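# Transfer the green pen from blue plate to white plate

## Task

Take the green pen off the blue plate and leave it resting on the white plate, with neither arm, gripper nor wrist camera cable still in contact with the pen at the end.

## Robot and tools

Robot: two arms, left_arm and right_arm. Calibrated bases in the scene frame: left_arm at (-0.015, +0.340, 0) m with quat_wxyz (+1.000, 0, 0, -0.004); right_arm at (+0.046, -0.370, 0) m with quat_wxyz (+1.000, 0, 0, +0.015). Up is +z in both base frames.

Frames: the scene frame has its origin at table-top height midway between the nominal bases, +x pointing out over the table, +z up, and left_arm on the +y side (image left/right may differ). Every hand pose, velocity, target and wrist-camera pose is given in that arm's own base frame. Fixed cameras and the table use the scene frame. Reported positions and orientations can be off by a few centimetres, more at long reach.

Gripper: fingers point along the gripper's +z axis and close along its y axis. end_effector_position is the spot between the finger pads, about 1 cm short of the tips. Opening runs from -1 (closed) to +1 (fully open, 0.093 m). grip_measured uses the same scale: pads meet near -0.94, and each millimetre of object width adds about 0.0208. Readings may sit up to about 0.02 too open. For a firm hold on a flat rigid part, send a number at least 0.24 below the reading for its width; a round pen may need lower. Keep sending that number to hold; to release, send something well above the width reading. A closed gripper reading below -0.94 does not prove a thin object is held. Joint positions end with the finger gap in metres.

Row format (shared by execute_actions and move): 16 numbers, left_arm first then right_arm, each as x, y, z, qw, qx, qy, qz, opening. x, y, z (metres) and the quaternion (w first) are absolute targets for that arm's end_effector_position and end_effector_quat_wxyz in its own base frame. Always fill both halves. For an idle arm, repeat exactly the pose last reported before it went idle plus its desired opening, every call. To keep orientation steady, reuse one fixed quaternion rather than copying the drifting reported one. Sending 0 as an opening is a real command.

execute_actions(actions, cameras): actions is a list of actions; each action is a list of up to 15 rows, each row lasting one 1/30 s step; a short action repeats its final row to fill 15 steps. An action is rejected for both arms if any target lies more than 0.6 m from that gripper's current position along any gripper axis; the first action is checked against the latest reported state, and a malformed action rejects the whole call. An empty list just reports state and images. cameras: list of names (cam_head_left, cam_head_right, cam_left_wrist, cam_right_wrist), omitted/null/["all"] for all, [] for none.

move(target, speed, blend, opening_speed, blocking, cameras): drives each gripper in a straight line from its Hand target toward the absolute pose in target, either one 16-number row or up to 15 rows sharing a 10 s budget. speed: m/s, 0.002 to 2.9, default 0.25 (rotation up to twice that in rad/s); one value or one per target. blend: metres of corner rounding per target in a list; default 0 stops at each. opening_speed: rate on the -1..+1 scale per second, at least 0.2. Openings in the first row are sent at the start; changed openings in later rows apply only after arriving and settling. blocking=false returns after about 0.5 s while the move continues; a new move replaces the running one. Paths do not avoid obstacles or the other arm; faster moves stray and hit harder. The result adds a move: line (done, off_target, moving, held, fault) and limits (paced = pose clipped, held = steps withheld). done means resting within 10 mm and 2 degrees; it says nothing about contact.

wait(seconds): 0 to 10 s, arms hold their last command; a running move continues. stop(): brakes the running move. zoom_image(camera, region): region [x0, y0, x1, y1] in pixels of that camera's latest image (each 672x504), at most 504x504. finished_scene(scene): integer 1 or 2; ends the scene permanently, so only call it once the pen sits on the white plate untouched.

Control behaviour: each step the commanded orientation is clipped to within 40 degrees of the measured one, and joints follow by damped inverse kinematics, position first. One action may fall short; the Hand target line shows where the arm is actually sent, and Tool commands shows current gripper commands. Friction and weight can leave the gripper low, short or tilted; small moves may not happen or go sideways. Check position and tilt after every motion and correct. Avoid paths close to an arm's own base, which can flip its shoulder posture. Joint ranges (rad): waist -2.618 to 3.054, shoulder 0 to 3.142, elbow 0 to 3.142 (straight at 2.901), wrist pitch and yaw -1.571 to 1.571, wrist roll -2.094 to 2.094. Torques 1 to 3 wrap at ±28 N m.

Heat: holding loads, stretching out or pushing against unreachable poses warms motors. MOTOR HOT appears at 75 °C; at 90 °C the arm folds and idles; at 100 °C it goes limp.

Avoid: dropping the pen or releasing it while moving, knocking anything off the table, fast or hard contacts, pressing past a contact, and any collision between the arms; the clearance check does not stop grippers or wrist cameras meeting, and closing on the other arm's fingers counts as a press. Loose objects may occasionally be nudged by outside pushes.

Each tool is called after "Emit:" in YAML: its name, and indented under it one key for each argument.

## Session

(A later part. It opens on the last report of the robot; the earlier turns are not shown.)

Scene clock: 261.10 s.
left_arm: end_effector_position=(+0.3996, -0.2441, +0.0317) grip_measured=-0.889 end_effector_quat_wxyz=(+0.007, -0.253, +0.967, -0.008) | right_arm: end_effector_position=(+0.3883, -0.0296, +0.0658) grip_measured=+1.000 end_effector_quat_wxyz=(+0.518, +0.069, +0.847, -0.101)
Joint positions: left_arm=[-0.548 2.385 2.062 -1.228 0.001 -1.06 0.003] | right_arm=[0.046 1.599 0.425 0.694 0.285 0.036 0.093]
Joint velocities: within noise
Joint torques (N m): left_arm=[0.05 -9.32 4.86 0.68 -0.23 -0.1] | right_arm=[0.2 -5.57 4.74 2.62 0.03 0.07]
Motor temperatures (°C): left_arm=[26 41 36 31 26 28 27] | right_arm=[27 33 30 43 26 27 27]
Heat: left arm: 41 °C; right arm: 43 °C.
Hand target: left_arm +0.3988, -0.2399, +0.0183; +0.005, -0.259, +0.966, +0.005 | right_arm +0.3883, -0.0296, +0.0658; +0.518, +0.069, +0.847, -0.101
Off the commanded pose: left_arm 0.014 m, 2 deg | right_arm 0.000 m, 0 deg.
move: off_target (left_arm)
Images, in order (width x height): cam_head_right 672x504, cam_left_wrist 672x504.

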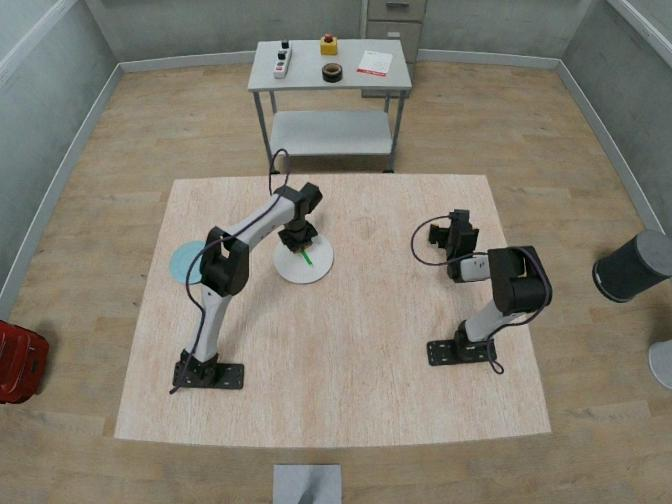

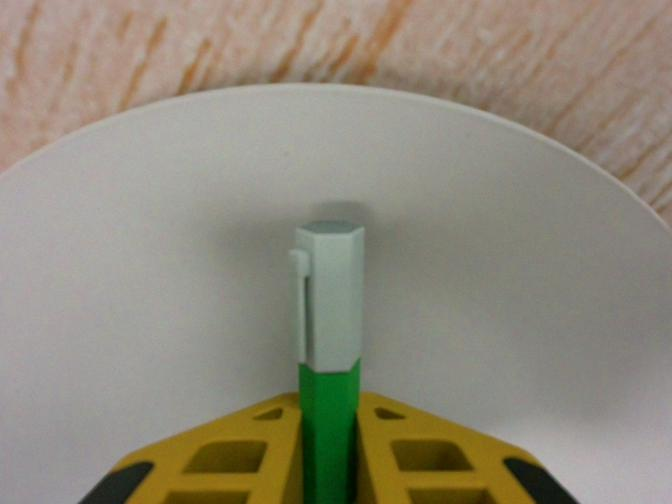

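Emit:
move:
  target: [0.399, -0.240, 0.010, 0.005, -0.259, 0.966, 0.005, -1, 0.3883, -0.0296, 0.0658, 0.518, 0.069, 0.847, -0.101, 1]
  speed: 0.05
  cameras: ["cam_left_wrist", "cam_head_right"]

Emit:
zoom_image:
  camera: "cam_head_right"
  region: [255, 210, 345, 300]

Scene clock: 267.10 s.
left_arm: end_effector_position=(+0.3993, -0.2439, +0.0264) grip_measured=-0.889 end_effector_quat_wxyz=(+0.007, -0.253, +0.967, -0.008) | right_arm: end_effector_position=(+0.3883, -0.0296, +0.0658) grip_measured=+1.000 end_effector_quat_wxyz=(+0.518, +0.069, +0.847, -0.101)
Joint positions: left_arm=[-0.548 2.385 2.041 -1.207 0.001 -1.06 0.003] | right_arm=[0.046 1.599 0.425 0.694 0.285 0.036 0.093]
Joint velocities: within noise
Joint torques (N m): left_arm=[0.03 -8.96 4.6 0.74 -0.23 -0.1] | right_arm=[0.23 -5.59 4.77 2.61 0.01 0.07]
Motor temperatures (°C): left_arm=[26 42 36 31 26 28 27] | right_arm=[27 33 30 43 26 27 27]
Heat: left arm: 42 °C; right arm: 43 °C.
Hand target: left_arm +0.3986, -0.2398, +0.0103; +0.005, -0.259, +0.966, +0.005 | right_arm +0.3883, -0.0296, +0.0658; +0.518, +0.069, +0.847, -0.101
Off the commanded pose: left_arm 0.017 m, 2 deg | right_arm 0.000 m, 0 deg.
move: off_target (left_arm)
Images, in order (width x height): cam_head_right 672x504, cam_left_wrist 672x504.

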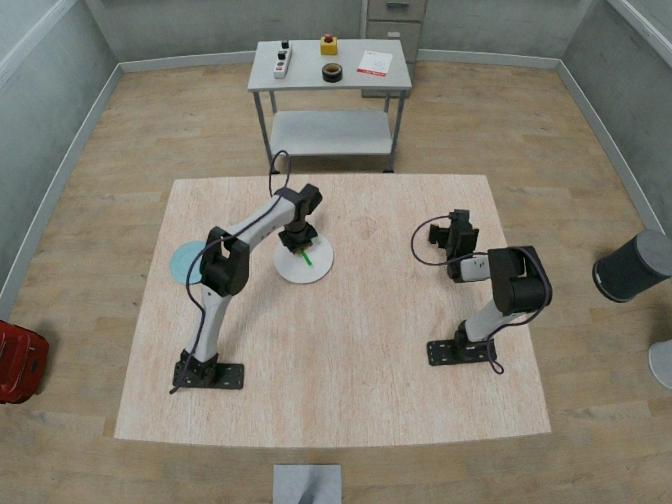

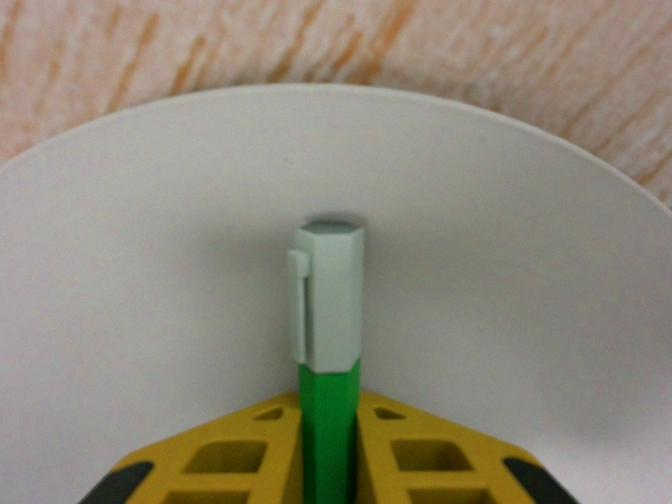

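Scaled by 5.600.

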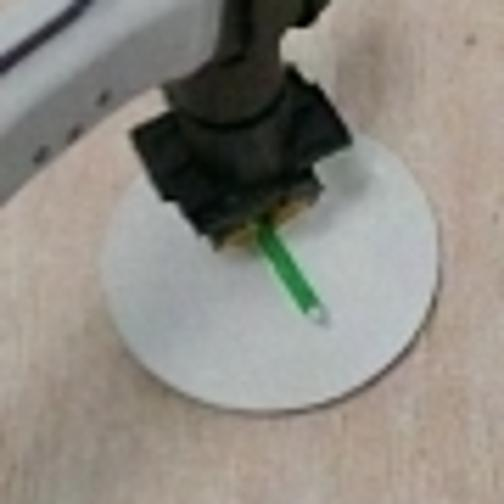

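Emit:
move:
  target: [0.399, -0.240, 0.003, 0.005, -0.259, 0.966, 0.005, -1, 0.3883, -0.0296, 0.0658, 0.518, 0.069, 0.847, -0.101, 1]
  speed: 0.05
  cameras: ["cam_left_wrist", "cam_head_right"]

Emit:
zoom_image:
  camera: "cam_head_right"
  region: [255, 210, 345, 300]

Scene clock: 275.53 s.
left_arm: end_effector_position=(+0.3994, -0.2437, +0.0236) grip_measured=-0.889 end_effector_quat_wxyz=(+0.008, -0.257, +0.966, -0.008) | right_arm: end_effector_position=(+0.3883, -0.0296, +0.0658) grip_measured=+1.000 end_effector_quat_wxyz=(+0.518, +0.069, +0.847, -0.101)
Joint positions: left_arm=[-0.548 2.385 2.03 -1.194 0 -1.069 0.003] | right_arm=[0.046 1.599 0.425 0.694 0.285 0.036 0.093]
Joint velocities: within noise
Joint torques (N m): left_arm=[0.03 -8.62 3.89 0.86 -0.23 -0.1] | right_arm=[0.23 -5.59 4.75 2.63 0.02 0.08]
Motor temperatures (°C): left_arm=[26 43 36 31 26 28 27] | right_arm=[27 34 30 43 26 27 27]
Heat: left arm: 43 °C; right arm: 43 °C.
Hand target: left_arm +0.3983, -0.2394, +0.0036; +0.005, -0.263, +0.965, +0.006 | right_arm +0.3883, -0.0296, +0.0658; +0.518, +0.069, +0.847, -0.101
Off the commanded pose: left_arm 0.021 m, 2 deg | right_arm 0.000 m, 0 deg.
move: off_target (left_arm)
Images, in order (width x height): cam_head_right 672x504, cam_left_wrist 672x504.

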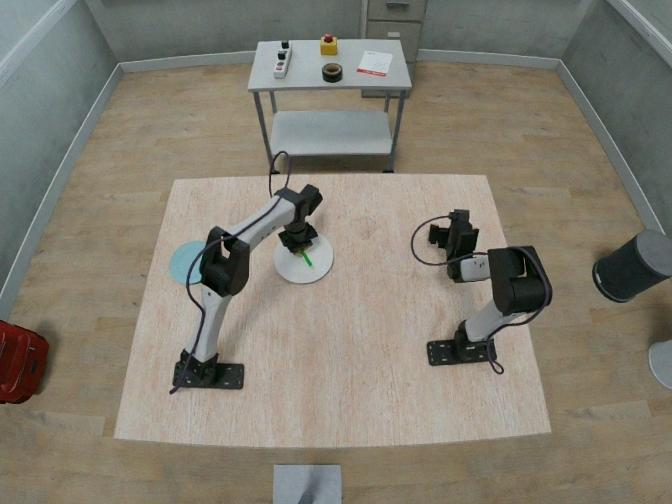

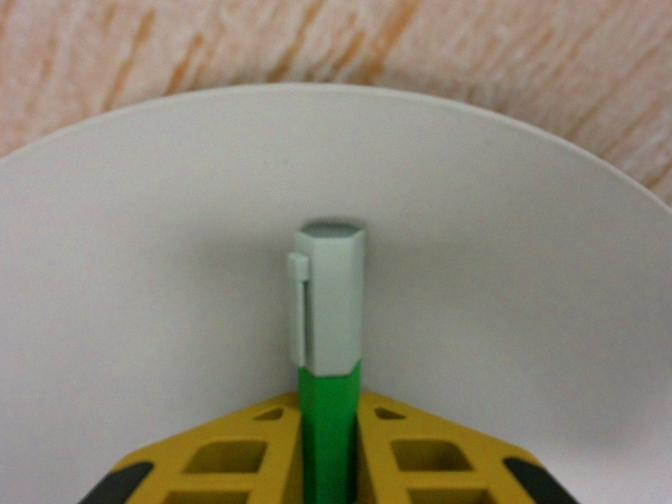

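Scaled by 5.600.

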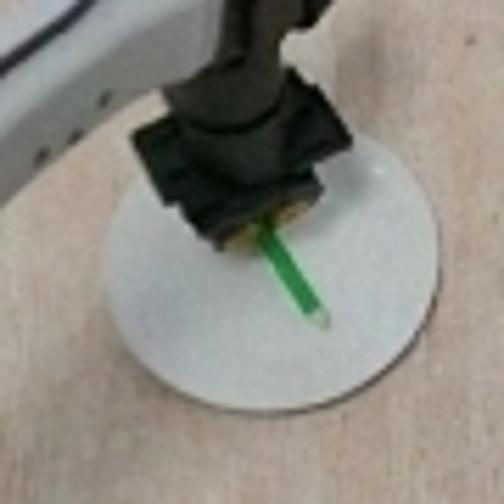

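Emit:
move:
  target:
    - [0.399, -0.240, 0.010, 0.005, -0.259, 0.966, 0.005, -1, 0.3883, -0.0296, 0.0658, 0.518, 0.069, 0.847, -0.101, 1]
    - [0.399, -0.240, 0.011, 0.005, -0.259, 0.966, 0.005, -0.25, 0.3883, -0.0296, 0.0658, 0.518, 0.069, 0.847, -0.101, 1]
  speed: 0.05
  opening_speed: 0.6
  cameras: ["cam_left_wrist", "cam_head_right"]

Scene clock: 288.57 s.
left_arm: end_effector_position=(+0.3994, -0.2437, +0.0236) grip_measured=-0.253 end_effector_quat_wxyz=(+0.008, -0.253, +0.967, -0.008) | right_arm: end_effector_position=(+0.3883, -0.0296, +0.0658) grip_measured=+1.000 end_effector_quat_wxyz=(+0.518, +0.069, +0.847, -0.101)
Joint positions: left_arm=[-0.548 2.385 2.03 -1.194 0 -1.06 0.033] | right_arm=[0.046 1.599 0.425 0.694 0.285 0.036 0.093]
Joint velocities: within noise
Joint torques (N m): left_arm=[0.03 -8.99 5.83 0.59 -0.21 0.01] | right_arm=[0.18 -5.57 4.75 2.62 0.01 0.07]
Motor temperatures (°C): left_arm=[26 44 35 31 26 28 27] | right_arm=[27 34 30 44 26 27 27]
Heat: left arm: 44 °C; right arm: 44 °C.
Hand target: left_arm +0.3987, -0.2399, +0.0112; +0.005, -0.254, +0.967, +0.005 | right_arm +0.3883, -0.0296, +0.0658; +0.518, +0.069, +0.847, -0.101
Off the commanded pose: left_arm 0.013 m, 2 deg | right_arm 0.000 m, 0 deg.
move: off_target (left_arm); target 2's new opening was sent with left_arm's hand 0.013 m and 2 deg from that target
Images, in order (width x height): cam_head_right 672x504, cam_left_wrist 672x504.

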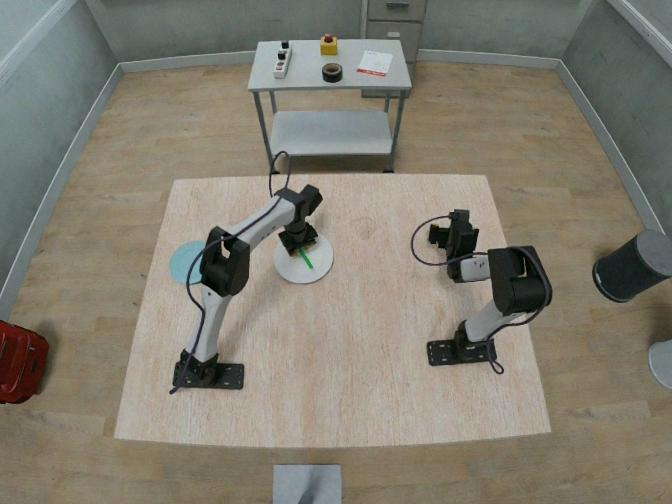

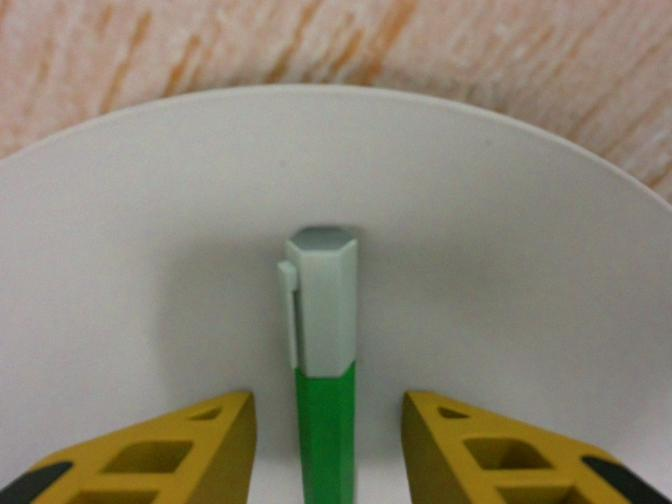

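Pen is released on the plate. Lift straight up, then back off.

Emit:
move:
  target:
    - [0.399, -0.243, 0.14, 0.005, -0.259, 0.966, 0.005, -0.25, 0.3883, -0.0296, 0.0658, 0.518, 0.069, 0.847, -0.101, 1]
    - [0.36, -0.06, 0.15, 0.005, -0.259, 0.966, 0.005, -0.25, 0.3883, -0.0296, 0.0658, 0.518, 0.069, 0.847, -0.101, 1]
  speed: [0.12, 0.3]
  blend: [0.04, 0]
  cameras: ["cam_left_wrist", "cam_head_right"]

Emit:
zoom_image:
  camera: "cam_head_right"
  region: [255, 210, 345, 300]

Scene clock: 297.57 s.
left_arm: end_effector_position=(+0.3621, -0.0608, +0.1448) grip_measured=-0.253 end_effector_quat_wxyz=(-0.009, -0.268, +0.963, +0.006) | right_arm: end_effector_position=(+0.3883, -0.0296, +0.0658) grip_measured=+1.000 end_effector_quat_wxyz=(+0.518, +0.069, +0.847, -0.101)
Joint positions: left_arm=[-0.168 1.966 1.845 -1.47 -0.003 -0.71 0.033] | right_arm=[0.046 1.599 0.425 0.694 0.285 0.036 0.093]
Joint velocities: within noise
Joint torques (N m): left_arm=[-0.4 -10.39 4.57 0.58 -0.11 0.18] | right_arm=[0.21 -5.57 4.74 2.61 0.01 0.07]
Motor temperatures (°C): left_arm=[26 44 35 31 26 28 27] | right_arm=[27 34 30 44 26 27 27]
Heat: left arm: 44 °C; right arm: 44 °C.
Hand target: left_arm +0.3603, -0.0607, +0.1500; +0.005, -0.259, +0.966, +0.003 | right_arm +0.3883, -0.0296, +0.0658; +0.518, +0.069, +0.847, -0.101
Off the commanded pose: left_arm 0.006 m, 2 deg | right_arm 0.000 m, 0 deg.
move: done
Images, in order (width x height): cam_head_right 672x504, cam_left_wrist 672x504.

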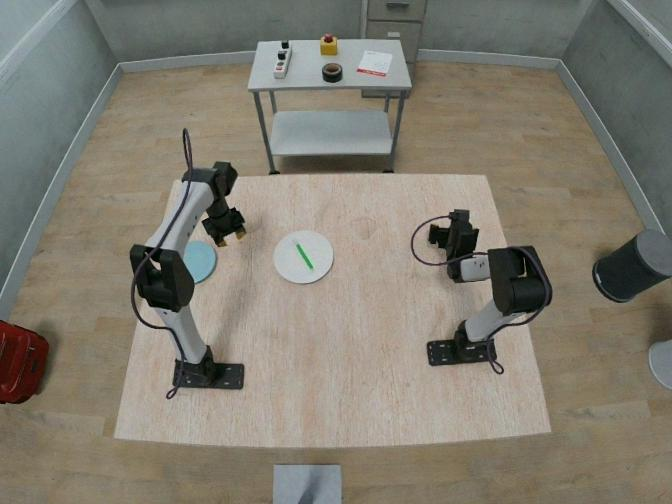

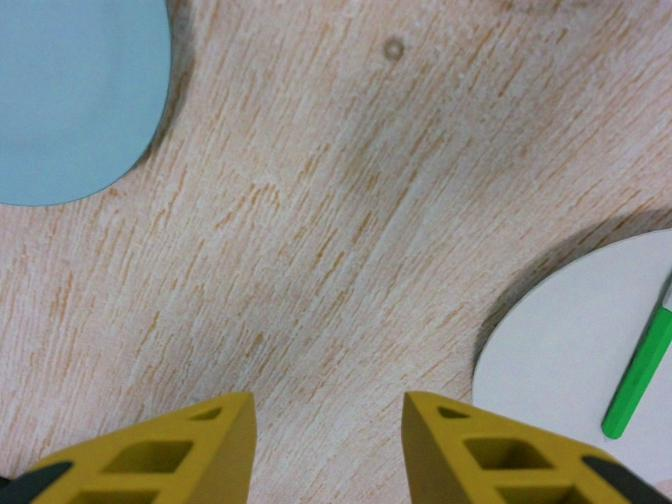

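Scaled by 5.600.

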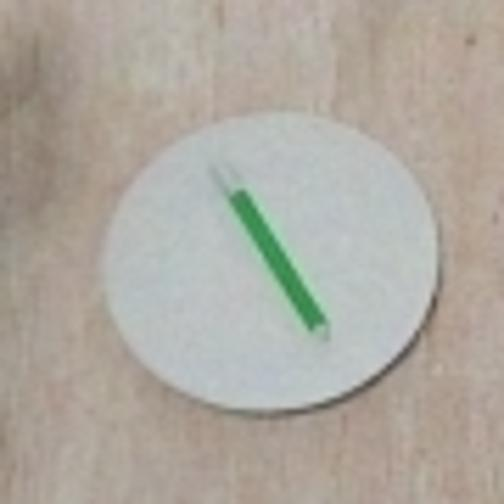

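The pen lies fully on the white plate and the robot is clear of it.

Emit:
finished_scene:
  scene: 1

The scene is finished: the task was done.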